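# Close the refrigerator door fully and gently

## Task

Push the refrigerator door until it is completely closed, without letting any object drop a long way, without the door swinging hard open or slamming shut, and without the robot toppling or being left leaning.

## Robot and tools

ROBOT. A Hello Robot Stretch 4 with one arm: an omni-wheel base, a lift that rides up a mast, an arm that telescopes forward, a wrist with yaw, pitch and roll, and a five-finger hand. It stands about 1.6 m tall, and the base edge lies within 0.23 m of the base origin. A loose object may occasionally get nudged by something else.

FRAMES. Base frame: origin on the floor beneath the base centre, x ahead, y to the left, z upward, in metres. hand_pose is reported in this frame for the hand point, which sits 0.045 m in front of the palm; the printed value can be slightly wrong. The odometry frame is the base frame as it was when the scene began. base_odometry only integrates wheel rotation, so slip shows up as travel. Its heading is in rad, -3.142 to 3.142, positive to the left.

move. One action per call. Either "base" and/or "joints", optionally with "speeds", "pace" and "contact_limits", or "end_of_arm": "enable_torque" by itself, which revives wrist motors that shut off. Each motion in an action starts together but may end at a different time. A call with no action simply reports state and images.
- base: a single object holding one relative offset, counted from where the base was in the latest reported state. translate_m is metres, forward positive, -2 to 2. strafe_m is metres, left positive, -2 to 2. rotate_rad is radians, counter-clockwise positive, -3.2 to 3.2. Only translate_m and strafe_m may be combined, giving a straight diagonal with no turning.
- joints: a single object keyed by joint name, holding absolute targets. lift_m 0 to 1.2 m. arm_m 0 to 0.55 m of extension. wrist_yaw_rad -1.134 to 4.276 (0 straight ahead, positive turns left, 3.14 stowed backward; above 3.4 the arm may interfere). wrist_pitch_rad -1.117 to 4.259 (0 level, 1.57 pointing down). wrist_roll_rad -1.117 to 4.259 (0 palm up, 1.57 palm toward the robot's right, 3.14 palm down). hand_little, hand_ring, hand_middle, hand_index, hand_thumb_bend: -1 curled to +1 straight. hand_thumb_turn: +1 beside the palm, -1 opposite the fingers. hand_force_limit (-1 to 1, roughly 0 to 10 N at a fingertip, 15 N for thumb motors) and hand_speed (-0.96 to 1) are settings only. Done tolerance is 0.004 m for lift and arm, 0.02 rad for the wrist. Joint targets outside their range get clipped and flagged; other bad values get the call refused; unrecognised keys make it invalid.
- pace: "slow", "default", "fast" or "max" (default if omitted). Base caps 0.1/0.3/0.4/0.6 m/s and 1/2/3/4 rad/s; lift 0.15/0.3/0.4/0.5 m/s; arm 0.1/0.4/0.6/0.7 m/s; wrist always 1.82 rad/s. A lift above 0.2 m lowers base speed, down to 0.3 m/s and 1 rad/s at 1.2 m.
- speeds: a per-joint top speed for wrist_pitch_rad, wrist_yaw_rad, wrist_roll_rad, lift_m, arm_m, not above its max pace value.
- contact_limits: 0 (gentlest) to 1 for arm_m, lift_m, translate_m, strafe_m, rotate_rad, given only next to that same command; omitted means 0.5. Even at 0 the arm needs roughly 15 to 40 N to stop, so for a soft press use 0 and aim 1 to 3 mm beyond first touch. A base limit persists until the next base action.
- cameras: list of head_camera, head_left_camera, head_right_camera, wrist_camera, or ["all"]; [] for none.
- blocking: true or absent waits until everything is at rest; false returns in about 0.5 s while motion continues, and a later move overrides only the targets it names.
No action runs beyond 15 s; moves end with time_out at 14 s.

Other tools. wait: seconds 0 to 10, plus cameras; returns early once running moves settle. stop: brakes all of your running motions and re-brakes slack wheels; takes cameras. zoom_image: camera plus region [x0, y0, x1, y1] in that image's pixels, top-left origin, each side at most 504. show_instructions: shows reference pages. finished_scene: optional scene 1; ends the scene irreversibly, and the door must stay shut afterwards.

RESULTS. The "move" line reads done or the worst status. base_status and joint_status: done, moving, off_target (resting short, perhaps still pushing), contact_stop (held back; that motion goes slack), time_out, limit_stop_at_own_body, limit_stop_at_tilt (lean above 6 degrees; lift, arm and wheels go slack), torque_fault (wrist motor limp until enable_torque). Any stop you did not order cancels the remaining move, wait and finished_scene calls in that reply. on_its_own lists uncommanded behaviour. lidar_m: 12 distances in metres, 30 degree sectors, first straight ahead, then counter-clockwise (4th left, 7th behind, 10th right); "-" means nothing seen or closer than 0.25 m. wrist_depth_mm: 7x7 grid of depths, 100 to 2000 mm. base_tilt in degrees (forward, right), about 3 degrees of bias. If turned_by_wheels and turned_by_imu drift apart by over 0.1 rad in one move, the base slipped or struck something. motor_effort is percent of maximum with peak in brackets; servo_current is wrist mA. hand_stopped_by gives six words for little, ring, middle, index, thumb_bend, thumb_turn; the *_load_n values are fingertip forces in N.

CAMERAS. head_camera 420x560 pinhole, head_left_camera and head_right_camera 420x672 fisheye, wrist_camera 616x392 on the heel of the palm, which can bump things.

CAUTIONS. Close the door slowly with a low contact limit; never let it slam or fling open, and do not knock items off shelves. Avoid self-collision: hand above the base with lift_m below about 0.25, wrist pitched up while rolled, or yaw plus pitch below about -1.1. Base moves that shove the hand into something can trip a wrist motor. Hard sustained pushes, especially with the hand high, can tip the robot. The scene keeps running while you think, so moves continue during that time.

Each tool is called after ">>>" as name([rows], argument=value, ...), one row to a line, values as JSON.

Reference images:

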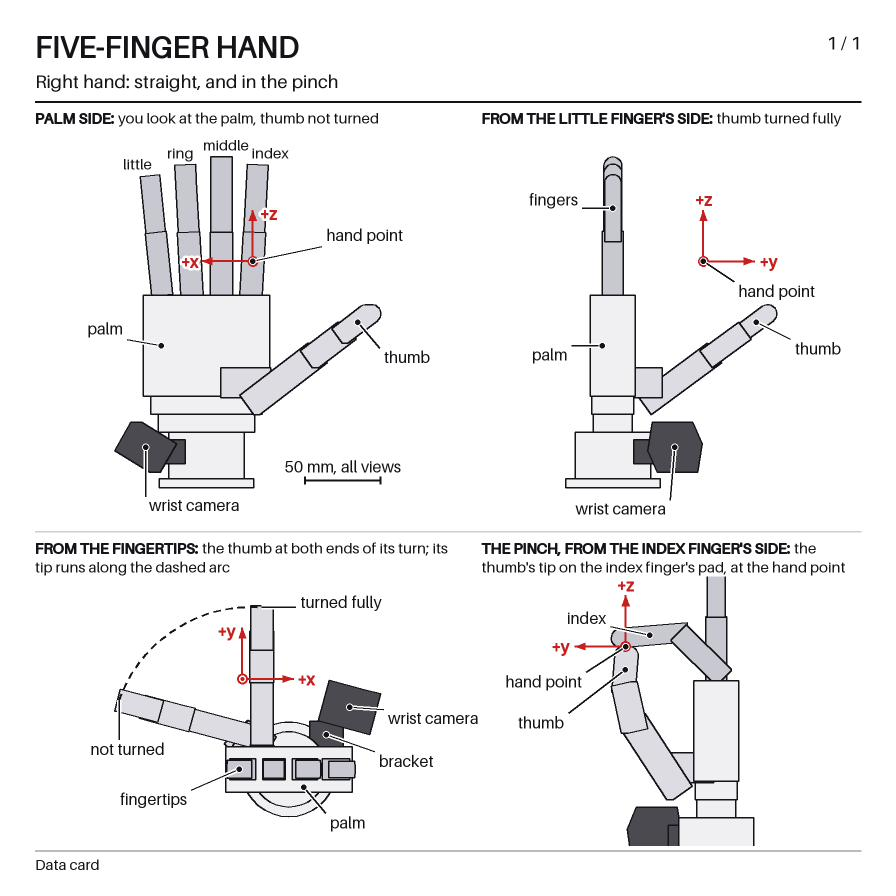

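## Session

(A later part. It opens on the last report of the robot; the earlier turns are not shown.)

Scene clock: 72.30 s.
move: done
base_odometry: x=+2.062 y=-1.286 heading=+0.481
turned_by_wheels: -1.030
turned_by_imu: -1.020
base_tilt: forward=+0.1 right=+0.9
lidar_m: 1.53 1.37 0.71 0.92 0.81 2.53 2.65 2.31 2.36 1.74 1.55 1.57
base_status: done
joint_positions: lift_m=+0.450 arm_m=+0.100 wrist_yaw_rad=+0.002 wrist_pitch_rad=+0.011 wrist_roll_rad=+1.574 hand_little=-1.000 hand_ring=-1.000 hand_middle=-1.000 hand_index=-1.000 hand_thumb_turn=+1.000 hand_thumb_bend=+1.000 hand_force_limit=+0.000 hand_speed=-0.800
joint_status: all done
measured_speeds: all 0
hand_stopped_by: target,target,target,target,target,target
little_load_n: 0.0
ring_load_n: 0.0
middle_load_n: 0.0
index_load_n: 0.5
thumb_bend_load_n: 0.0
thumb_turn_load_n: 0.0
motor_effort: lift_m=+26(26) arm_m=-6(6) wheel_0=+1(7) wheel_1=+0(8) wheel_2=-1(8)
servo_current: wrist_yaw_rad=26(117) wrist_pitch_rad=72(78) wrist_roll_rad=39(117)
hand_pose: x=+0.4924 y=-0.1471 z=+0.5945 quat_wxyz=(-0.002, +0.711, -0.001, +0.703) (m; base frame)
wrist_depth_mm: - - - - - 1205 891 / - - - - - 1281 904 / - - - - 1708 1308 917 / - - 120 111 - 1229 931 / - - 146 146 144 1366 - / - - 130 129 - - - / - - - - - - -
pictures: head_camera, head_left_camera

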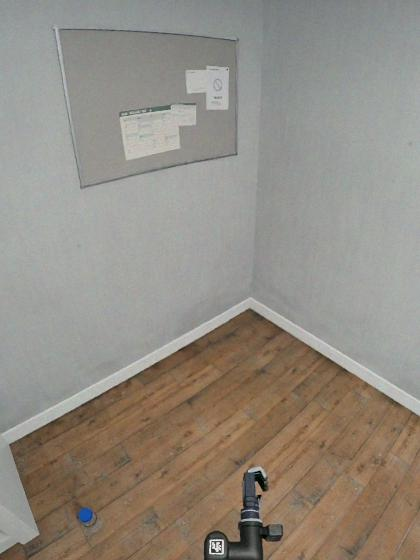

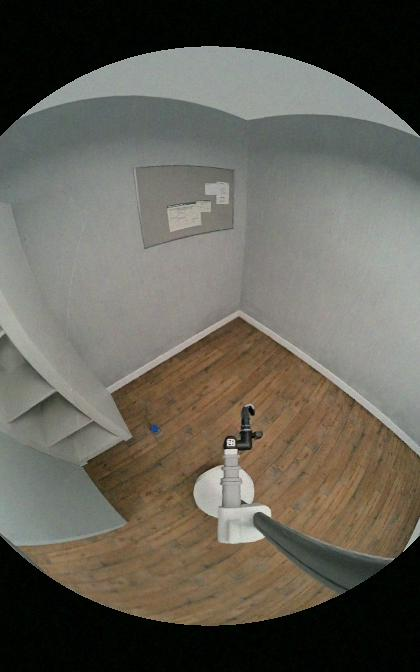

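>>> move(base={"translate_m": -1.395, "strafe_m": 0.487}, cameras=["head_camera"])

>>> move(base={"translate_m": 0.45, "strafe_m": 0.640}, joints={"wrist_yaw_rad": -0.74}, cameras=["all"])

Scene clock: 79.20 s.
move: done
base_odometry: x=+0.600 y=-1.499 heading=+0.481
turned_by_wheels: +0.000
turned_by_imu: +0.007
base_tilt: forward=+0.1 right=+1.0
lidar_m: 0.98 0.98 2.11 2.15 1.13 1.13 1.41 1.62 1.66 1.97 2.82 2.85
base_status: done
joint_positions: lift_m=+0.450 arm_m=+0.100 wrist_yaw_rad=+0.002 wrist_pitch_rad=+0.011 wrist_roll_rad=+1.574 hand_little=-1.000 hand_ring=-1.000 hand_middle=-1.000 hand_index=-1.000 hand_thumb_turn=+1.000 hand_thumb_bend=+1.000 hand_force_limit=+0.000 hand_speed=-0.800
joint_status: not commanded
measured_speeds: all 0
hand_stopped_by: target,target,target,target,target,target
little_load_n: 0.0
ring_load_n: 0.0
middle_load_n: 0.0
index_load_n: 0.0
thumb_bend_load_n: 0.0
thumb_turn_load_n: 0.0
motor_effort: lift_m=+24(26) arm_m=-6(6) wheel_0=-1(9) wheel_1=+0(4) wheel_2=-1(9)
servo_current: wrist_yaw_rad=33(65) wrist_pitch_rad=59(85) wrist_roll_rad=46(52)
hand_pose: x=+0.4924 y=-0.1471 z=+0.5947 quat_wxyz=(-0.002, +0.711, -0.001, +0.703) (m; base frame)
wrist_depth_mm: - - - - - 1281 891 / - - - - - 1281 904 / - - - - - 1308 904 / - - - 114 - 1229 931 / - - 150 147 144 1430 - / - - 131 143 - - - / - - - - - - -
pictures: head_camera

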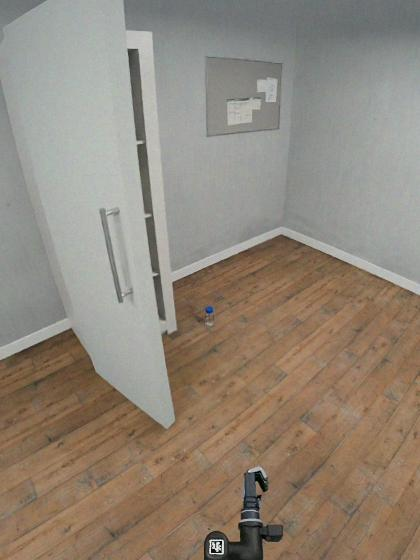

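Scene clock: 83.30 s.
move: done
base_odometry: x=+0.703 y=-0.723 heading=+0.480
turned_by_wheels: +0.000
turned_by_imu: +0.002
base_tilt: forward=+0.2 right=+0.9
lidar_m: 0.67 1.18 1.34 1.63 1.74 1.17 1.15 2.38 2.42 2.88 3.02 0.55
base_status: done
joint_positions: lift_m=+0.450 arm_m=+0.100 wrist_yaw_rad=-0.738 wrist_pitch_rad=+0.011 wrist_roll_rad=+1.574 hand_little=-1.000 hand_ring=-1.000 hand_middle=-1.000 hand_index=-1.000 hand_thumb_turn=+1.000 hand_thumb_bend=+1.000 hand_force_limit=+0.000 hand_speed=-0.800
joint_status: all done
measured_speeds: all 0
hand_stopped_by: target,target,target,target,target,target
little_load_n: 0.0
ring_load_n: 0.0
middle_load_n: 0.0
index_load_n: 0.0
thumb_bend_load_n: 0.0
thumb_turn_load_n: 0.0
motor_effort: lift_m=+24(25) arm_m=-6(6) wheel_0=-1(7) wheel_1=-2(9) wheel_2=-1(8)
servo_current: wrist_yaw_rad=39(98) wrist_pitch_rad=52(85) wrist_roll_rad=39(59)
hand_pose: x=+0.3353 y=-0.2579 z=+0.5947 quat_wxyz=(+0.253, +0.663, -0.258, +0.656) (m; base frame)
wrist_depth_mm: - - - - - 1281 904 / - - - - - 1281 904 / - - - - - 1308 904 / - - - 114 - 1336 931 / - - 146 146 144 - - / - - 130 129 - - - / - - - - - - -
pictures: head_camera, head_left_camera, head_right_camera, wrist_camera
camera_calibration:
wrist_camera: T_world_to_cam=[[0.045292, 0.00560643, -0.998958, 0.607714], [0.640848, 0.766943, 0.0333599, -0.0478942], [0.766331, -0.641691, 0.0311435, -0.283113], [0, 0, 0, 1]] pos_world=[0.220126, -0.148346, 0.617496]

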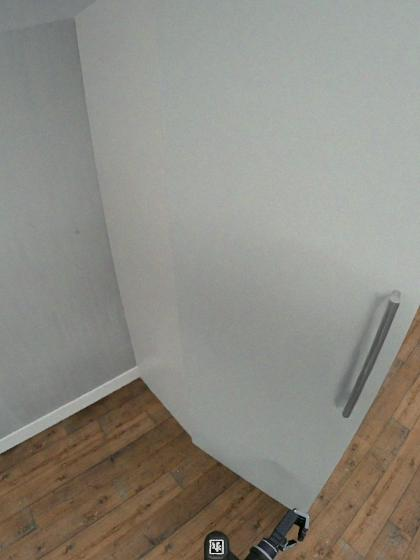

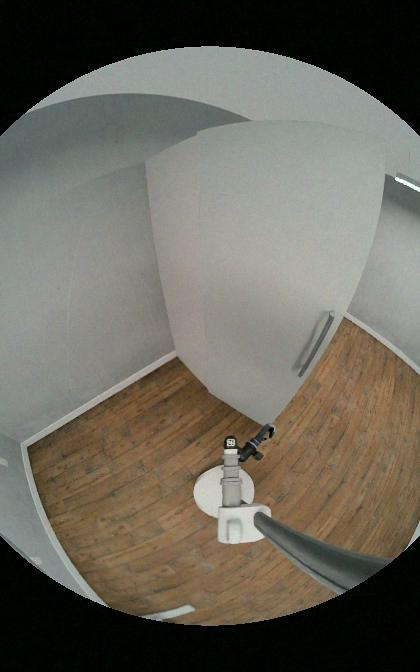

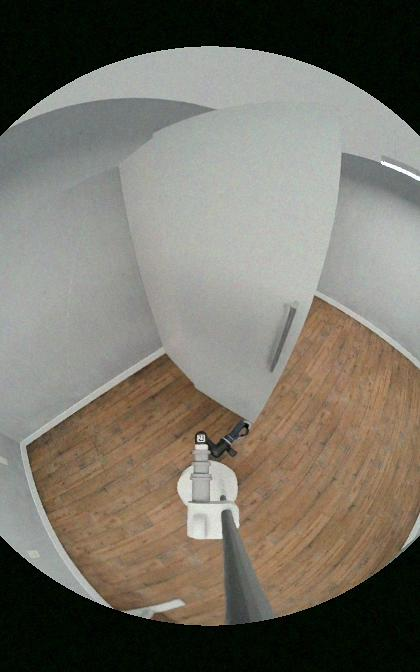

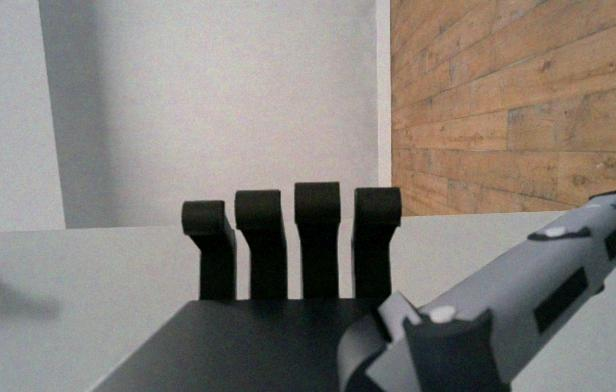

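>>> move(base={"translate_m": 0.204, "strafe_m": -0.072}, pace="slow", contact_limits={"translate_m": 0.1, "strafe_m": 0.1}, cameras=["all"])

"contact_limits": translate_m and strafe_m are given together and make one move, which takes one limit: state it under one of them only
Scene clock: 84.93 s.
base_odometry: x=+0.703 y=-0.723 heading=+0.480
turned_by_wheels: +0.000
turned_by_imu: +0.001
base_tilt: forward=+0.1 right=+1.0
lidar_m: 0.68 1.15 1.34 1.62 1.72 1.15 1.18 2.39 2.38 2.87 3.02 0.55
base_status: done
joint_positions: lift_m=+0.450 arm_m=+0.100 wrist_yaw_rad=-0.738 wrist_pitch_rad=+0.011 wrist_roll_rad=+1.574 hand_little=-1.000 hand_ring=-1.000 hand_middle=-1.000 hand_index=-1.000 hand_thumb_turn=+1.000 hand_thumb_bend=+1.000 hand_force_limit=+0.000 hand_speed=-0.800
joint_status: all done
measured_speeds: all 0
hand_stopped_by: target,target,target,target,target,target
little_load_n: 0.0
ring_load_n: 0.0
middle_load_n: 0.0
index_load_n: 0.0
thumb_bend_load_n: 0.0
thumb_turn_load_n: 0.0
motor_effort: lift_m=+24(25) arm_m=-6(6) wheel_0=-1(7) wheel_1=-2(9) wheel_2=-1(8)
servo_current: wrist_yaw_rad=46(98) wrist_pitch_rad=52(85) wrist_roll_rad=52(59)
hand_pose: x=+0.3353 y=-0.2579 z=+0.5947 quat_wxyz=(+0.253, +0.663, -0.258, +0.656) (m; base frame)
wrist_depth_mm: - - - - - 1281 904 / - - - - - 1308 917 / - - - - - 1336 917 / - - - 114 - 1336 931 / - - 146 146 144 - - / - - 130 129 - - - / - - - - - - -
pictures: none

>>> move(base={"translate_m": 0.204, "strafe_m": -0.072}, pace="slow", contact_limits={"translate_m": 0.15}, cameras=["all"])

Scene clock: 88.67 s.
move: done
base_odometry: x=+0.917 y=-0.693 heading=+0.480
turned_by_wheels: +0.000
turned_by_imu: +0.001
base_tilt: forward=+0.2 right=+1.0
lidar_m: 0.45 0.67 1.24 1.49 1.92 1.37 1.37 2.47 2.53 3.03 2.82 0.37
base_status: done
joint_positions: lift_m=+0.450 arm_m=+0.100 wrist_yaw_rad=-0.738 wrist_pitch_rad=+0.011 wrist_roll_rad=+1.574 hand_little=-1.000 hand_ring=-1.000 hand_middle=-1.000 hand_index=-1.000 hand_thumb_turn=+1.000 hand_thumb_bend=+1.000 hand_force_limit=+0.000 hand_speed=-0.800
joint_status: not commanded
measured_speeds: all 0
hand_stopped_by: target,target,target,target,target,target
little_load_n: 0.0
ring_load_n: 0.0
middle_load_n: 0.0
index_load_n: 0.0
thumb_bend_load_n: 0.0
thumb_turn_load_n: 0.0
motor_effort: lift_m=+25(25) arm_m=-6(6) wheel_0=+2(7) wheel_1=+1(4) wheel_2=-1(7)
servo_current: wrist_yaw_rad=39(72) wrist_pitch_rad=52(78) wrist_roll_rad=33(52)
contact_limits: translate_m 0.15
hand_pose: x=+0.3353 y=-0.2579 z=+0.5947 quat_wxyz=(+0.253, +0.663, -0.258, +0.656) (m; base frame)
wrist_depth_mm: - - - - - 1281 904 / - - - - - - - / - - - - - - - / - - 120 111 - - - / - - 146 146 144 - - / - - 130 129 - - - / - - - - - - -
pictures: head_camera, head_left_camera, head_right_camera, wrist_camera
camera_calibration:
wrist_camera: T_world_to_cam=[[0.045292, 0.00560643, -0.998958, 0.607714], [0.640848, 0.766943, 0.0333599, -0.0478942], [0.766331, -0.641691, 0.0311435, -0.283113], [0, 0, 0, 1]] pos_world=[0.220126, -0.148346, 0.617496]

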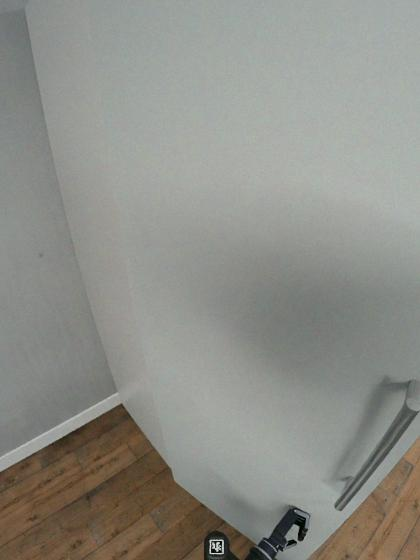

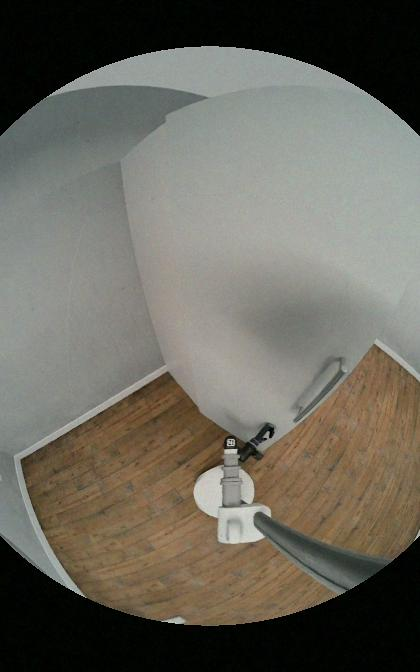

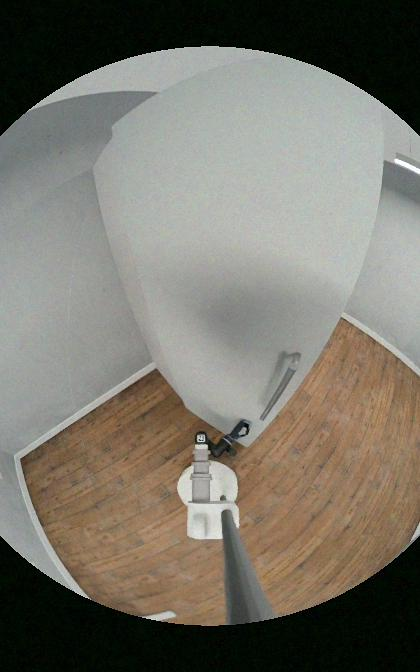

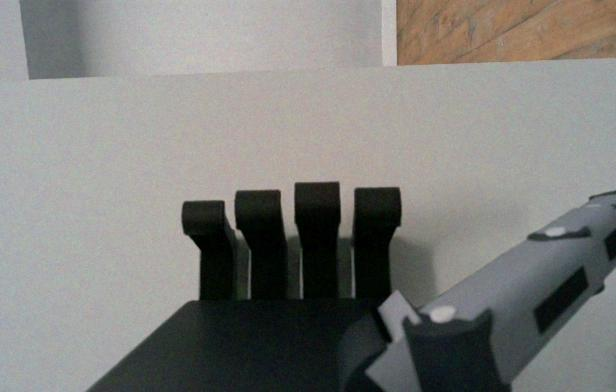

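>>> move(base={"translate_m": 0.0561, "strafe_m": -0.1002}, joints={"wrist_yaw_rad": -0.515}, speeds={"wrist_yaw_rad": 0.2}, pace="slow", contact_limits={"translate_m": 0.3}, cameras=["head_camera", "wrist_camera"])

Scene clock: 93.63 s.
move: done
base_odometry: x=+1.013 y=-0.756 heading=+0.480
turned_by_wheels: +0.000
turned_by_imu: +0.001
base_tilt: forward=+0.1 right=+1.0
lidar_m: 0.50 0.59 1.26 1.52 2.01 1.46 1.51 2.47 2.48 2.99 2.72 0.47
base_status: done
joint_positions: lift_m=+0.450 arm_m=+0.100 wrist_yaw_rad=-0.517 wrist_pitch_rad=+0.010 wrist_roll_rad=+1.574 hand_little=-1.000 hand_ring=-1.000 hand_middle=-1.000 hand_index=-1.000 hand_thumb_turn=+1.000 hand_thumb_bend=+1.000 hand_force_limit=+0.000 hand_speed=-0.800
joint_status: all done
measured_speeds: all 0
hand_stopped_by: target,target,target,target,target,target
little_load_n: 0.0
ring_load_n: 0.0
middle_load_n: 0.0
index_load_n: 0.0
thumb_bend_load_n: 0.0
thumb_turn_load_n: 0.0
motor_effort: lift_m=+24(25) arm_m=-5(6) wheel_0=+1(7) wheel_1=-1(6) wheel_2=-2(6)
servo_current: wrist_yaw_rad=52(91) wrist_pitch_rad=59(78) wrist_roll_rad=39(46)
contact_limits: translate_m 0.3
hand_pose: x=+0.3903 y=-0.2375 z=+0.5947 quat_wxyz=(+0.179, +0.687, -0.183, +0.680) (m; base frame)
wrist_depth_mm: - - - - - 1281 904 / - - - - - 1281 904 / - - - - - 1397 - / - - 121 111 - - - / - - 147 146 144 - - / - - 130 129 - - - / - - - - - - -
pictures: head_camera, wrist_camera
camera_calibration:
wrist_camera: T_world_to_cam=[[0.0430877, 0.0152305, -0.998955, 0.608285], [0.456849, 0.888923, 0.0332581, 0.00204611], [0.8885, -0.457804, 0.0313436, -0.316323], [0, 0, 0, 1]] pos_world=[0.253909, -0.155897, 0.617496]

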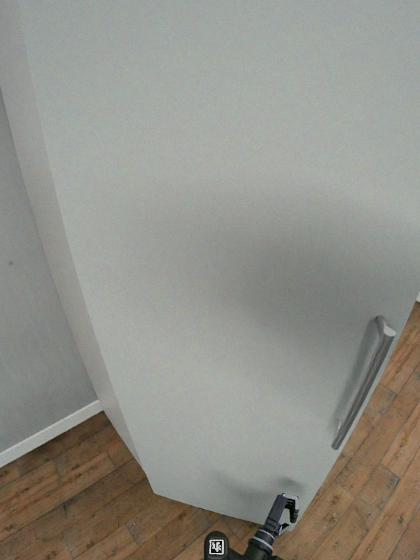

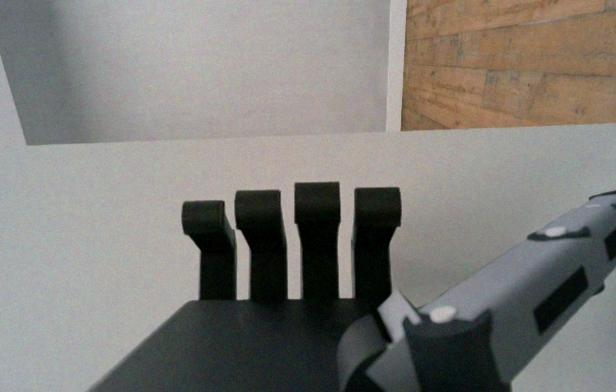

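>>> wait(seconds=0.1, cameras=["head_camera", "wrist_camera"])

Scene clock: 95.30 s.
base_odometry: x=+1.013 y=-0.756 heading=+0.480
turned_by_wheels: +0.000
turned_by_imu: +0.001
base_tilt: forward=+0.1 right=+0.9
lidar_m: 0.56 0.62 1.26 1.53 2.03 1.45 1.50 2.45 2.50 3.00 2.72 0.57
base_status: done
joint_positions: lift_m=+0.450 arm_m=+0.100 wrist_yaw_rad=-0.517 wrist_pitch_rad=+0.010 wrist_roll_rad=+1.574 hand_little=-1.000 hand_ring=-1.000 hand_middle=-1.000 hand_index=-1.000 hand_thumb_turn=+1.000 hand_thumb_bend=+1.000 hand_force_limit=+0.000 hand_speed=-0.800
joint_status: all done
measured_speeds: all 0
hand_stopped_by: target,target,target,target,target,target
little_load_n: 0.0
ring_load_n: 0.0
middle_load_n: 0.0
index_load_n: 0.0
thumb_bend_load_n: 0.0
thumb_turn_load_n: 0.0
motor_effort: lift_m=+24(25) arm_m=-5(6) wheel_0=+1(7) wheel_1=-1(6) wheel_2=-2(6)
servo_current: wrist_yaw_rad=39(91) wrist_pitch_rad=78(78) wrist_roll_rad=39(46)
contact_limits: translate_m 0.3
hand_pose: x=+0.3903 y=-0.2375 z=+0.5947 quat_wxyz=(+0.179, +0.687, -0.183, +0.680) (m; base frame)
wrist_depth_mm: - - - - - 1255 917 / - - - - - 1308 917 / - - - - - 1336 931 / - - 122 111 - - - / - - 146 146 144 - - / - - 130 129 - - - / - - - - - - -
wait: 0.10 s; at rest from the start
pictures: head_camera, wrist_camera
camera_calibration:
wrist_camera: T_world_to_cam=[[0.0430877, 0.0152305, -0.998955, 0.608285], [0.456849, 0.888923, 0.0332581, 0.00204611], [0.8885, -0.457804, 0.0313436, -0.316323], [0, 0, 0, 1]] pos_world=[0.253909, -0.155897, 0.617496]

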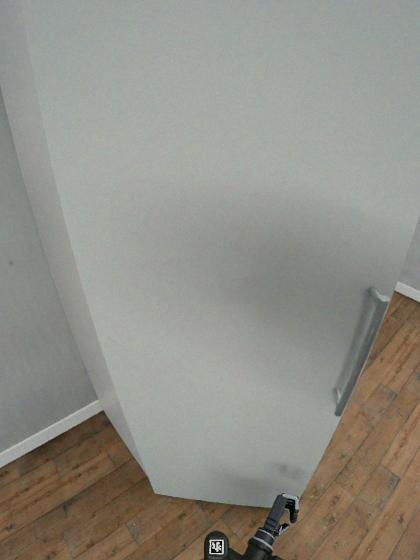

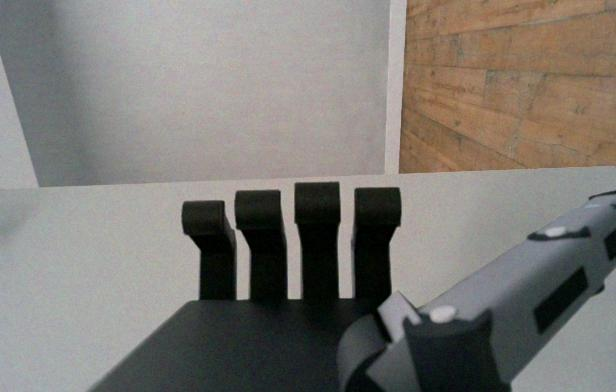

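>>> wait(seconds=0.1, cameras=["wrist_camera", "head_camera"])

Scene clock: 95.63 s.
base_odometry: x=+1.013 y=-0.756 heading=+0.480
turned_by_wheels: +0.000
turned_by_imu: +0.000
base_tilt: forward=+0.2 right=+0.9
lidar_m: 0.57 0.63 1.25 1.53 2.03 1.46 1.53 2.47 2.51 2.99 2.71 0.58
base_status: done
joint_positions: lift_m=+0.450 arm_m=+0.100 wrist_yaw_rad=-0.517 wrist_pitch_rad=+0.010 wrist_roll_rad=+1.574 hand_little=-1.000 hand_ring=-1.000 hand_middle=-1.000 hand_index=-1.000 hand_thumb_turn=+1.000 hand_thumb_bend=+1.000 hand_force_limit=+0.000 hand_speed=-0.800
joint_status: all done
measured_speeds: all 0
hand_stopped_by: target,target,target,target,target,target
little_load_n: 0.0
ring_load_n: 0.0
middle_load_n: 0.0
index_load_n: 0.0
thumb_bend_load_n: 0.0
thumb_turn_load_n: 0.0
motor_effort: lift_m=+24(25) arm_m=-5(6) wheel_0=+1(7) wheel_1=-1(6) wheel_2=-2(6)
servo_current: wrist_yaw_rad=39(91) wrist_pitch_rad=59(78) wrist_roll_rad=39(46)
contact_limits: translate_m 0.3
hand_pose: x=+0.3903 y=-0.2375 z=+0.5947 quat_wxyz=(+0.179, +0.687, -0.183, +0.680) (m; base frame)
wrist_depth_mm: - - - - - 1281 904 / - - - - - 1281 904 / - - - - - 1336 917 / - - 122 111 - - - / - - 146 146 144 - - / - - 130 129 - - - / - - - - - - -
wait: 0.10 s; at rest by 0.03 s
pictures: head_camera, wrist_camera
camera_calibration:
wrist_camera: T_world_to_cam=[[0.0430877, 0.0152305, -0.998955, 0.608285], [0.456849, 0.888923, 0.0332581, 0.00204611], [0.8885, -0.457804, 0.0313436, -0.316323], [0, 0, 0, 1]] pos_world=[0.253909, -0.155897, 0.617496]

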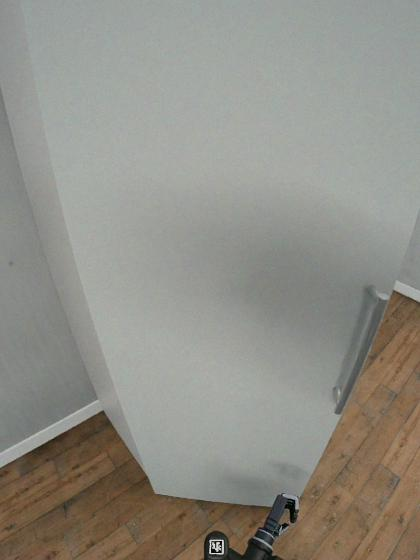

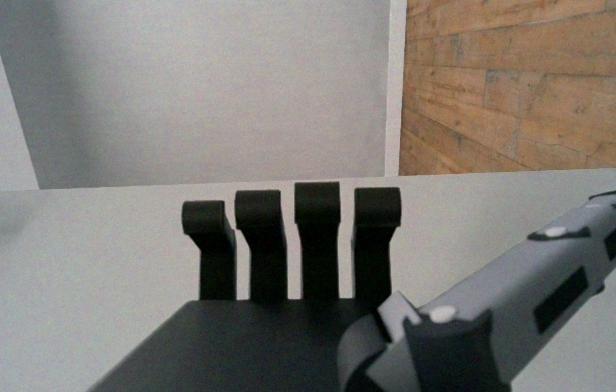

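>>> move(base={"rotate_rad": 0.323}, joints={"arm_m": 0.0, "wrist_yaw_rad": 0.0}, cameras=["head_camera", "wrist_camera"])

Scene clock: 99.53 s.
move: done
base_odometry: x=+1.013 y=-0.756 heading=+0.803
turned_by_wheels: +0.323
turned_by_imu: +0.321
base_tilt: forward=+0.2 right=+0.9
lidar_m: 0.59 1.25 1.37 2.06 2.00 1.47 2.51 2.45 2.71 2.76 0.55 0.55
base_status: done
joint_positions: lift_m=+0.450 arm_m=+0.000 wrist_yaw_rad=-0.002 wrist_pitch_rad=+0.010 wrist_roll_rad=+1.574 hand_little=-1.000 hand_ring=-1.000 hand_middle=-1.000 hand_index=-1.000 hand_thumb_turn=+1.000 hand_thumb_bend=+1.000 hand_force_limit=+0.000 hand_speed=-0.800
joint_status: all done
measured_speeds: all 0
hand_stopped_by: target,target,target,target,target,target
little_load_n: 0.0
ring_load_n: 0.0
middle_load_n: 0.0
index_load_n: 0.0
thumb_bend_load_n: 0.0
thumb_turn_load_n: 0.0
motor_effort: lift_m=+24(24) arm_m=-6(10) wheel_0=-2(8) wheel_1=+2(7) wheel_2=-1(7)
servo_current: wrist_yaw_rad=39(91) wrist_pitch_rad=59(78) wrist_roll_rad=39(46)
hand_pose: x=+0.3919 y=-0.1479 z=+0.5947 quat_wxyz=(-0.001, +0.711, -0.002, +0.703) (m; base frame)
wrist_depth_mm: - - - - - - - / - - - - - - - / - - - - - - - / - - 121 111 - - - / - - 146 146 144 - - / - - 130 129 - - - / - - - - - - -
pictures: head_camera, wrist_camera
camera_calibration:
wrist_camera: T_world_to_cam=[[0.0299975, 0.0342808, -0.998962, 0.614806], [-0.0403464, 0.998639, 0.0330581, 0.132902], [0.998735, 0.0393128, 0.0313398, -0.246387], [0, 0, 0, 1]] pos_world=[0.232995, -0.144111, 0.617496]

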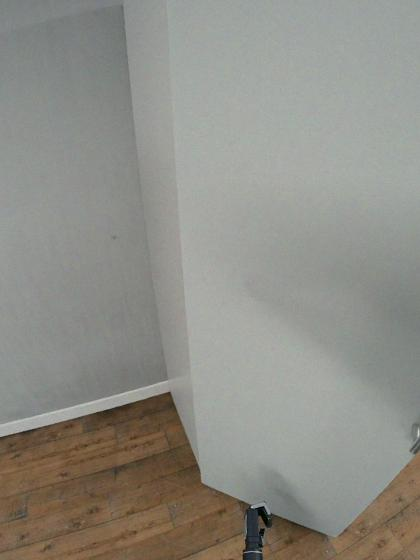

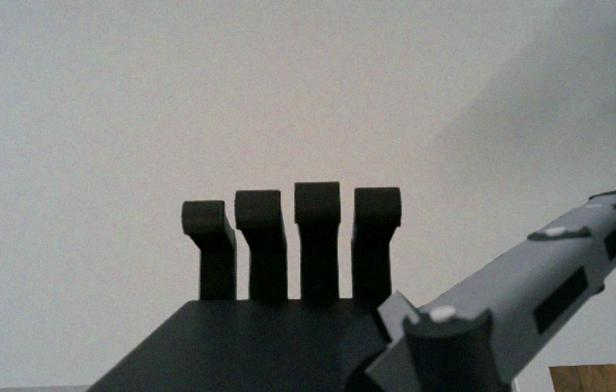

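>>> move(base={"translate_m": 0.012, "strafe_m": -0.36}, pace="slow", contact_limits={"translate_m": 0.2}, cameras=["head_camera", "wrist_camera", "head_left_camera"])

Scene clock: 105.20 s.
move: done
base_odometry: x=+1.281 y=-0.997 heading=+0.803
turned_by_wheels: +0.000
turned_by_imu: +0.001
base_tilt: forward=+0.1 right=+0.8
lidar_m: 0.36 0.56 1.48 2.30 1.72 1.74 2.37 2.36 2.52 2.42 2.38 0.43
base_status: done
joint_positions: lift_m=+0.450 arm_m=+0.000 wrist_yaw_rad=-0.002 wrist_pitch_rad=+0.010 wrist_roll_rad=+1.574 hand_little=-1.000 hand_ring=-1.000 hand_middle=-1.000 hand_index=-1.000 hand_thumb_turn=+1.000 hand_thumb_bend=+1.000 hand_force_limit=+0.000 hand_speed=-0.800
joint_status: not commanded
measured_speeds: all 0
hand_stopped_by: target,target,target,target,target,target
little_load_n: 0.0
ring_load_n: 0.0
middle_load_n: 0.0
index_load_n: 0.0
thumb_bend_load_n: 0.0
thumb_turn_load_n: 0.0
motor_effort: lift_m=+24(25) arm_m=-6(6) wheel_0=+1(7) wheel_1=-2(5) wheel_2=-3(5)
servo_current: wrist_yaw_rad=26(59) wrist_pitch_rad=65(85) wrist_roll_rad=39(52)
contact_limits: translate_m 0.2
hand_pose: x=+0.3919 y=-0.1479 z=+0.5947 quat_wxyz=(-0.001, +0.711, -0.002, +0.703) (m; base frame)
wrist_depth_mm: - - - - 1661 1281 854 / - - - - - 1308 866 / - - - - - 1308 917 / - - 121 111 - - - / - - 146 146 144 - - / - - 130 129 - - - / - - - - - - -
pictures: head_camera, head_left_camera, wrist_camera
camera_calibration:
wrist_camera: T_world_to_cam=[[0.0299975, 0.0342808, -0.998962, 0.614806], [-0.0403464, 0.998639, 0.0330581, 0.132902], [0.998735, 0.0393128, 0.0313398, -0.246387], [0, 0, 0, 1]] pos_world=[0.232995, -0.144111, 0.617496]

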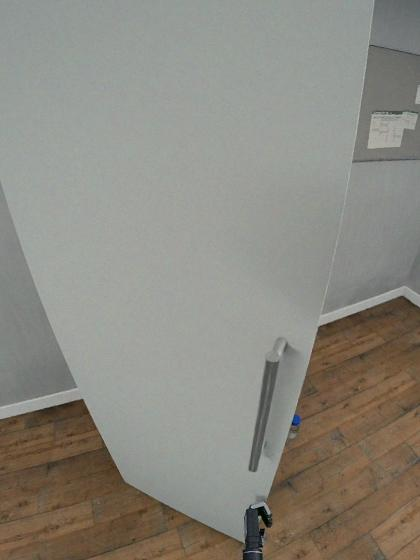

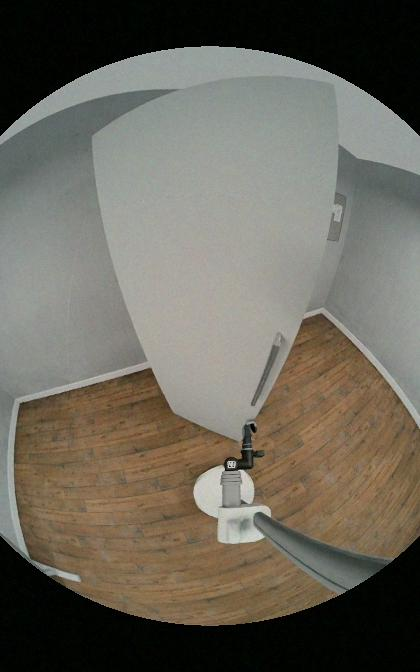

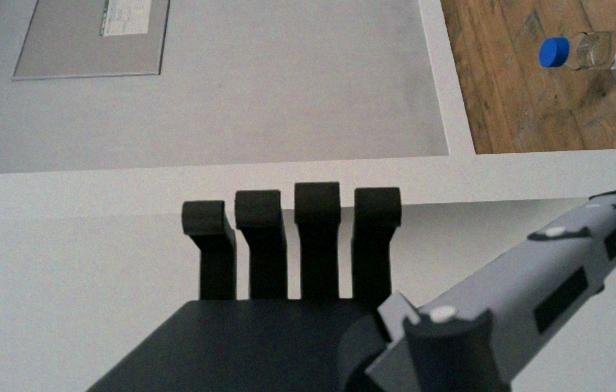

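>>> move(base={"strafe_m": 0.055}, pace="slow")

>>> move(joints={"arm_m": 0.12}, speeds={"arm_m": 0.06}, contact_limits={"arm_m": 0.1}, cameras=["head_camera", "wrist_camera"])

Scene clock: 107.93 s.
move: done
base_odometry: x=+1.241 y=-0.959 heading=+0.803
turned_by_wheels: +0.000
turned_by_imu: +0.001
base_tilt: forward=+0.2 right=+0.9
lidar_m: 0.44 0.58 1.49 2.28 1.71 1.69 2.40 2.36 2.57 2.48 2.43 0.36
base_status: done
joint_positions: lift_m=+0.450 arm_m=+0.000 wrist_yaw_rad=-0.002 wrist_pitch_rad=+0.010 wrist_roll_rad=+1.574 hand_little=-1.000 hand_ring=-1.000 hand_middle=-1.000 hand_index=-1.000 hand_thumb_turn=+1.000 hand_thumb_bend=+1.000 hand_force_limit=+0.000 hand_speed=-0.800
joint_status: not commanded
measured_speeds: all 0
hand_stopped_by: target,target,target,target,target,target
little_load_n: 0.0
ring_load_n: 0.0
middle_load_n: 0.0
index_load_n: 0.0
thumb_bend_load_n: 0.0
thumb_turn_load_n: 0.0
motor_effort: lift_m=+24(25) arm_m=-6(6) wheel_0=-2(8) wheel_1=+2(6) wheel_2=-1(3)
servo_current: wrist_yaw_rad=13(59) wrist_pitch_rad=52(72) wrist_roll_rad=39(46)
hand_pose: x=+0.3919 y=-0.1479 z=+0.5947 quat_wxyz=(-0.001, +0.711, -0.002, +0.703) (m; base frame)
wrist_depth_mm: - - - - 1618 1281 866 / - - - - - - - / - - - - - - - / - - 120 111 - - - / - - 147 146 144 - - / - - 130 129 - - - / - - - - - - -
pictures: none

Scene clock: 110.37 s.
move: done
base_odometry: x=+1.241 y=-0.959 heading=+0.803
turned_by_wheels: +0.000
turned_by_imu: +0.001
base_tilt: forward=+0.2 right=+0.9
lidar_m: 0.53 0.63 1.48 2.24 1.70 1.65 2.40 2.38 2.54 2.48 2.44 0.47
base_status: not commanded
joint_positions: lift_m=+0.450 arm_m=+0.120 wrist_yaw_rad=-0.002 wrist_pitch_rad=+0.010 wrist_roll_rad=+1.574 hand_little=-1.000 hand_ring=-1.000 hand_middle=-1.000 hand_index=-1.000 hand_thumb_turn=+1.000 hand_thumb_bend=+1.000 hand_force_limit=+0.000 hand_speed=-0.800
joint_status: all done
measured_speeds: all 0
hand_stopped_by: target,target,target,target,target,target
little_load_n: 0.0
ring_load_n: 0.0
middle_load_n: 0.0
index_load_n: 0.0
thumb_bend_load_n: 0.0
thumb_turn_load_n: 0.0
motor_effort: lift_m=+25(25) arm_m=+6(11) wheel_0=+1(2) wheel_1=+2(2) wheel_2=-1(2)
servo_current: wrist_yaw_rad=26(59) wrist_pitch_rad=59(72) wrist_roll_rad=39(52)
contact_limits: arm_m 0.1
hand_pose: x=+0.5116 y=-0.1479 z=+0.5949 quat_wxyz=(+0.000, +0.711, -0.002, +0.704) (m; base frame)
wrist_depth_mm: - - - - - - - / - - - - - - - / - - - - - - - / - - 120 111 - - - / - - 146 146 144 - - / - - 130 129 - - - / - - - - - - -
pictures: head_camera, wrist_camera
camera_calibration:
wrist_camera: T_world_to_cam=[[0.0307112, 0.0337033, -0.99896, 0.610983], [-0.0404606, 0.998654, 0.0324491, 0.138142], [0.998709, 0.0394219, 0.0320335, -0.366242], [0, 0, 0, 1]] pos_world=[0.352595, -0.144111, 0.617597]

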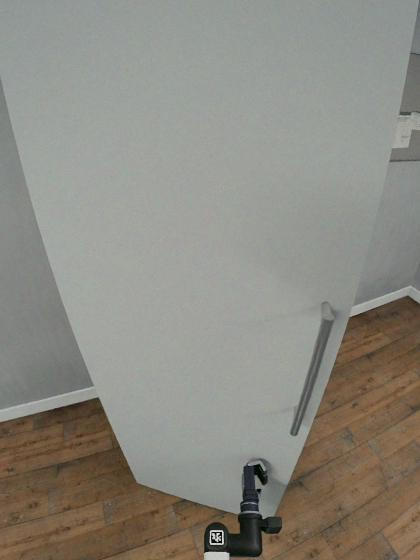

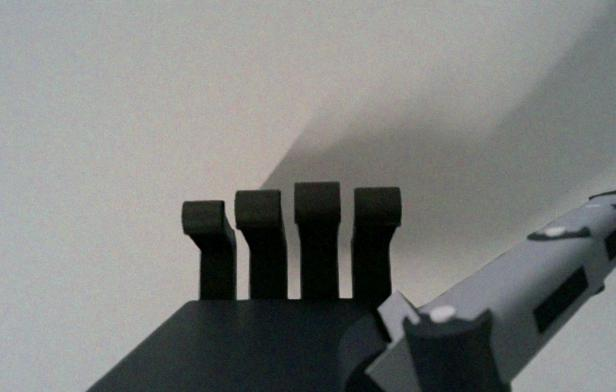

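>>> move(joints={"arm_m": 0.34}, speeds={"arm_m": 0.07}, contact_limits={"arm_m": 0.1}, cameras=["head_camera", "wrist_camera"])

Scene clock: 114.27 s.
move: done
base_odometry: x=+1.241 y=-0.959 heading=+0.803
turned_by_wheels: +0.000
turned_by_imu: +0.001
base_tilt: forward=+0.2 right=+0.9
lidar_m: 0.69 0.71 1.49 2.24 1.71 1.65 2.40 2.38 2.53 2.44 2.43 0.75
base_status: not commanded
joint_positions: lift_m=+0.450 arm_m=+0.340 wrist_yaw_rad=-0.002 wrist_pitch_rad=+0.009 wrist_roll_rad=+1.573 hand_little=-1.000 hand_ring=-1.000 hand_middle=-1.000 hand_index=-1.000 hand_thumb_turn=+1.000 hand_thumb_bend=+1.000 hand_force_limit=+0.000 hand_speed=-0.800
joint_status: all done
measured_speeds: all 0
hand_stopped_by: target,target,target,target,target,target
little_load_n: 0.0
ring_load_n: 0.0
middle_load_n: 0.0
index_load_n: 0.0
thumb_bend_load_n: 0.0
thumb_turn_load_n: 0.0
motor_effort: lift_m=+24(25) arm_m=+6(11) wheel_0=+1(2) wheel_1=+1(2) wheel_2=+0(3)
servo_current: wrist_yaw_rad=13(65) wrist_pitch_rad=52(72) wrist_roll_rad=39(52)
contact_limits: arm_m 0.1
hand_pose: x=+0.7317 y=-0.1479 z=+0.5951 quat_wxyz=(+0.000, +0.710, -0.001, +0.704) (m; base frame)
wrist_depth_mm: - - - - - - - / - - - - - - - / - - - - - - - / - - 120 111 - - - / - - 147 146 144 - - / - - 130 129 - - - / - - - - - - -
pictures: head_camera, wrist_camera
camera_calibration:
wrist_camera: T_world_to_cam=[[0.0313205, 0.033223, -0.998957, 0.603905], [-0.04057, 0.998666, 0.0319413, 0.147422], [0.998686, 0.0395272, 0.0326266, -0.586399], [0, 0, 0, 1]] pos_world=[0.572694, -0.14411, 0.617698]

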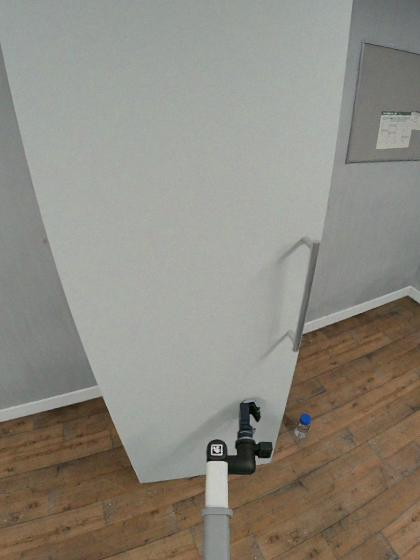

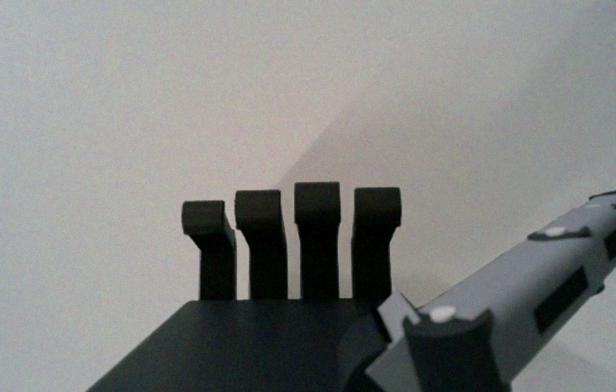

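>>> move(joints={"arm_m": 0.43}, speeds={"arm_m": 0.05}, contact_limits={"arm_m": 0.1}, cameras=["head_camera", "head_left_camera"])

Scene clock: 117.17 s.
move: done
base_odometry: x=+1.241 y=-0.959 heading=+0.803
turned_by_wheels: +0.000
turned_by_imu: +0.001
base_tilt: forward=+0.2 right=+0.9
lidar_m: 0.76 0.72 1.49 2.29 1.72 1.64 2.38 2.38 2.55 2.47 2.44 1.02
base_status: not commanded
joint_positions: lift_m=+0.450 arm_m=+0.430 wrist_yaw_rad=-0.002 wrist_pitch_rad=+0.009 wrist_roll_rad=+1.573 hand_little=-1.000 hand_ring=-1.000 hand_middle=-1.000 hand_index=-1.000 hand_thumb_turn=+1.000 hand_thumb_bend=+1.000 hand_force_limit=+0.000 hand_speed=-0.800
joint_status: all done
measured_speeds: all 0
hand_stopped_by: target,target,target,target,target,target
little_load_n: 0.0
ring_load_n: 0.0
middle_load_n: 0.0
index_load_n: 0.0
thumb_bend_load_n: 0.0
thumb_turn_load_n: 0.0
motor_effort: lift_m=+24(25) arm_m=+6(11) wheel_0=+1(1) wheel_1=+2(2) wheel_2=+0(1)
servo_current: wrist_yaw_rad=52(59) wrist_pitch_rad=46(78) wrist_roll_rad=33(46)
contact_limits: arm_m 0.1
hand_pose: x=+0.8217 y=-0.1479 z=+0.5951 quat_wxyz=(+0.000, +0.710, -0.001, +0.704) (m; base frame)
wrist_depth_mm: - - - - - 1060 904 / - - - - - - - / - - - - - - - / - - 120 111 - - - / - - 147 146 144 - - / - - 130 129 - - - / - - - - - - -
pictures: head_camera, head_left_camera

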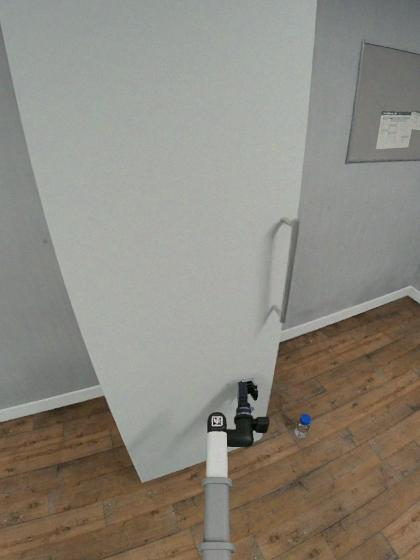

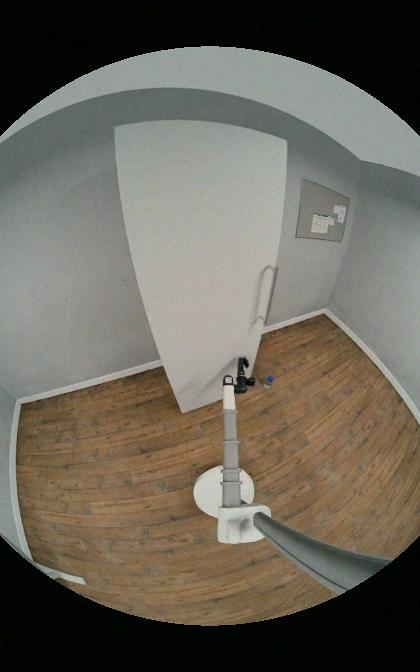

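>>> move(joints={"arm_m": 0.545}, speeds={"arm_m": 0.03}, contact_limits={"arm_m": 0.0}, cameras=["head_camera", "head_left_camera", "wrist_camera"])

Scene clock: 119.20 s.
move: contact_stop
base_odometry: x=+1.241 y=-0.959 heading=+0.803
turned_by_wheels: -0.001
turned_by_imu: +0.000
base_tilt: forward=+0.1 right=+0.9
lidar_m: 0.74 0.72 1.47 2.27 1.71 1.64 2.39 2.38 2.55 2.46 2.44 1.04
base_status: not commanded
joint_positions: lift_m=+0.450 arm_m=+0.470 wrist_yaw_rad=-0.005 wrist_pitch_rad=+0.009 wrist_roll_rad=+1.573 hand_little=-1.000 hand_ring=-1.000 hand_middle=-1.000 hand_index=-1.000 hand_thumb_turn=+1.000 hand_thumb_bend=+1.000 hand_force_limit=+0.000 hand_speed=-0.800
joint_status: arm_m contact_stop (moved +0.041 of +0.115)
measured_speeds: all 0
hand_stopped_by: target,target,target,target,target,target
little_load_n: 0.0
ring_load_n: 0.5
middle_load_n: 0.0
index_load_n: 0.0
thumb_bend_load_n: 0.0
thumb_turn_load_n: 0.0
on_its_own: arm_m is slack since a contact_stop (your +0.545 is given up)
motor_effort: lift_m=+24(25) arm_m=+0(11) wheel_0=+1(1) wheel_1=+2(2) wheel_2=-8(8)
servo_current: wrist_yaw_rad=13(78) wrist_pitch_rad=59(72) wrist_roll_rad=33(52)
contact_limits: arm_m 0
hand_pose: x=+0.8616 y=-0.1487 z=+0.5952 quat_wxyz=(+0.001, +0.710, -0.003, +0.704) (m; base frame)
wrist_depth_mm: - - - - - 1060 904 / - - - - - - - / - - - - - - - / - - 120 111 - - - / - - 146 146 144 - - / - - 130 129 - - - / - - - - - - -
pictures: head_camera, head_left_camera, wrist_camera
camera_calibration:
wrist_camera: T_world_to_cam=[[0.0318482, 0.0330149, -0.998947, 0.599437], [-0.0367833, 0.998816, 0.0318379, 0.150322], [0.998816, 0.0357306, 0.0330249, -0.717005], [0, 0, 0, 1]] pos_world=[0.702594, -0.144315, 0.617699]

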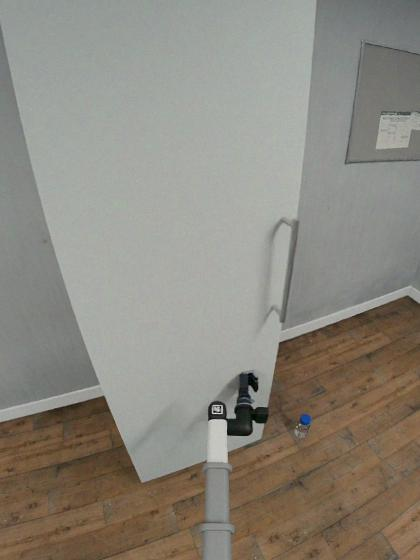

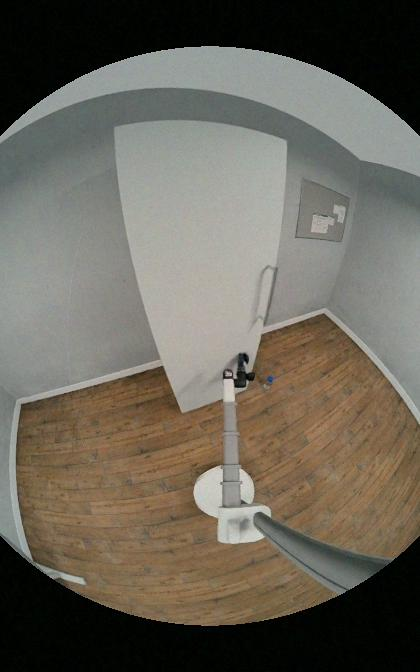

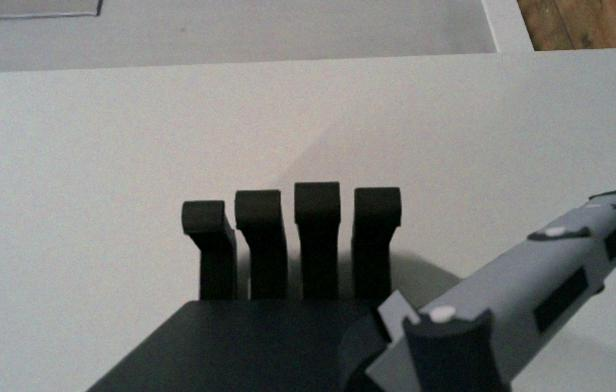

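>>> zoom_image(camera="head_camera", region=[240, 330, 360, 460])

>>> move(joints={"arm_m": 0.1}, cameras=["head_camera"])

Scaled by 3.877 from the camera's 420x560 image, which has a finer 1200x1600 frame.

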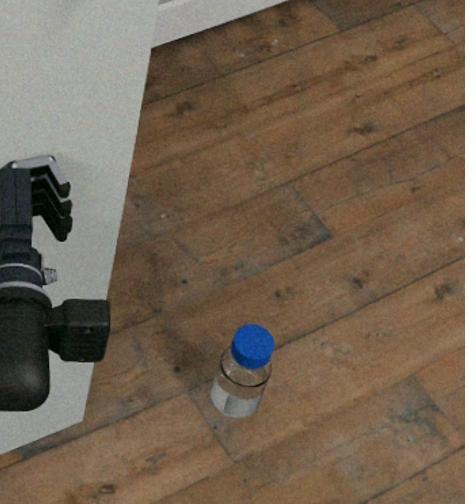

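Scene clock: 124.03 s.
move: done
base_odometry: x=+1.241 y=-0.959 heading=+0.803
turned_by_wheels: +0.000
turned_by_imu: +0.002
base_tilt: forward=+0.2 right=+0.9
lidar_m: 0.74 0.73 1.48 2.26 1.70 1.65 2.38 2.37 2.55 2.48 2.43 1.04
base_status: not commanded
joint_positions: lift_m=+0.450 arm_m=+0.100 wrist_yaw_rad=-0.002 wrist_pitch_rad=+0.009 wrist_roll_rad=+1.573 hand_little=-1.000 hand_ring=-1.000 hand_middle=-1.000 hand_index=-1.000 hand_thumb_turn=+1.000 hand_thumb_bend=+1.000 hand_force_limit=+0.000 hand_speed=-0.800
joint_status: all done
measured_speeds: all 0
hand_stopped_by: target,target,target,target,target,target
little_load_n: 0.0
ring_load_n: 0.0
middle_load_n: 0.0
index_load_n: 0.0
thumb_bend_load_n: 0.0
thumb_turn_load_n: 0.0
motor_effort: lift_m=+24(25) arm_m=-6(10) wheel_0=+0(1) wheel_1=+1(2) wheel_2=-1(8)
servo_current: wrist_yaw_rad=39(65) wrist_pitch_rad=46(72) wrist_roll_rad=46(52)
hand_pose: x=+0.4920 y=-0.1479 z=+0.5952 quat_wxyz=(+0.000, +0.710, -0.001, +0.704) (m; base frame)
wrist_depth_mm: - - - - - 1281 904 / - - - - - 1308 917 / 504 - - - - 1308 917 / - - 120 111 - - - / - - 147 146 144 - - / - - 130 129 - - - / - - - - - - -
pictures: head_camera

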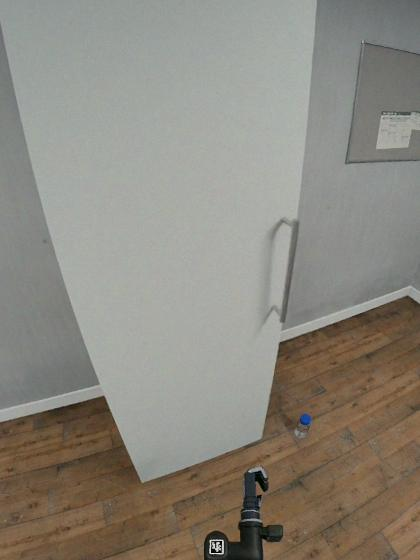

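>>> move(base={"translate_m": 0.582, "strafe_m": -1.106}, joints={"arm_m": 0.0})

>>> move(base={"rotate_rad": 1.2}, cameras=["head_camera"])

Scene clock: 130.50 s.
move: done
base_odometry: x=+2.441 y=-1.309 heading=+0.803
turned_by_wheels: +0.000
turned_by_imu: -0.001
base_tilt: forward=+0.2 right=+0.9
lidar_m: 1.28 1.25 0.72 1.02 2.88 3.03 2.51 2.46 1.52 1.21 1.19 1.32
base_status: done
joint_positions: lift_m=+0.450 arm_m=+0.000 wrist_yaw_rad=-0.001 wrist_pitch_rad=+0.009 wrist_roll_rad=+1.573 hand_little=-1.000 hand_ring=-1.000 hand_middle=-1.000 hand_index=-1.000 hand_thumb_turn=+1.000 hand_thumb_bend=+1.000 hand_force_limit=+0.000 hand_speed=-0.800
joint_status: all done
measured_speeds: all 0
hand_stopped_by: target,target,target,target,target,target
little_load_n: 0.0
ring_load_n: 0.0
middle_load_n: 0.0
index_load_n: 0.0
thumb_bend_load_n: 0.0
thumb_turn_load_n: 0.0
motor_effort: lift_m=+24(25) arm_m=-6(10) wheel_0=-1(11) wheel_1=+0(7) wheel_2=+1(6)
servo_current: wrist_yaw_rad=33(72) wrist_pitch_rad=65(78) wrist_roll_rad=33(52)
hand_pose: x=+0.3920 y=-0.1479 z=+0.5952 quat_wxyz=(+0.000, +0.710, -0.001, +0.704) (m; base frame)
wrist_depth_mm: - - - - - 1182 904 / - - - - - 1308 917 / - - - - - 1205 917 / - - 120 111 - 1182 931 / - - 146 146 144 1138 - / - - 130 129 - - - / - - - - - - -
pictures: none

Scene clock: 132.33 s.
move: done
base_odometry: x=+2.441 y=-1.309 heading=+2.003
turned_by_wheels: +1.200
turned_by_imu: +1.189
base_tilt: forward=+0.2 right=+0.9
lidar_m: 0.72 1.28 2.88 2.88 2.45 2.38 1.39 1.19 1.20 1.41 1.26 1.24
base_status: done
joint_positions: lift_m=+0.450 arm_m=+0.000 wrist_yaw_rad=-0.001 wrist_pitch_rad=+0.009 wrist_roll_rad=+1.573 hand_little=-1.000 hand_ring=-1.000 hand_middle=-1.000 hand_index=-1.000 hand_thumb_turn=+1.000 hand_thumb_bend=+1.000 hand_force_limit=+0.000 hand_speed=-0.800
joint_status: not commanded
measured_speeds: all 0
hand_stopped_by: target,target,target,target,target,target
little_load_n: 0.0
ring_load_n: 0.0
middle_load_n: 0.0
index_load_n: 0.5
thumb_bend_load_n: 0.0
thumb_turn_load_n: 0.0
motor_effort: lift_m=+24(25) arm_m=-6(6) wheel_0=-2(8) wheel_1=+0(7) wheel_2=+1(7)
servo_current: wrist_yaw_rad=46(65) wrist_pitch_rad=59(72) wrist_roll_rad=39(52)
hand_pose: x=+0.3921 y=-0.1478 z=+0.5952 quat_wxyz=(+0.000, +0.710, -0.001, +0.704) (m; base frame)
wrist_depth_mm: - - - - - 1025 904 / - - - - - 1098 917 / - - - - - - 891 / - - 120 111 - - - / - - 147 146 144 - - / - - 130 129 - - - / - - - - - - -
pictures: head_camera

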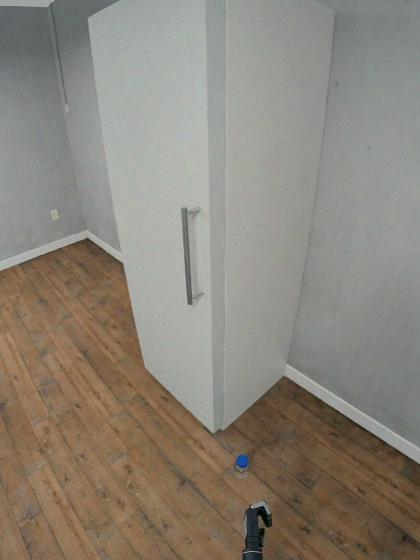

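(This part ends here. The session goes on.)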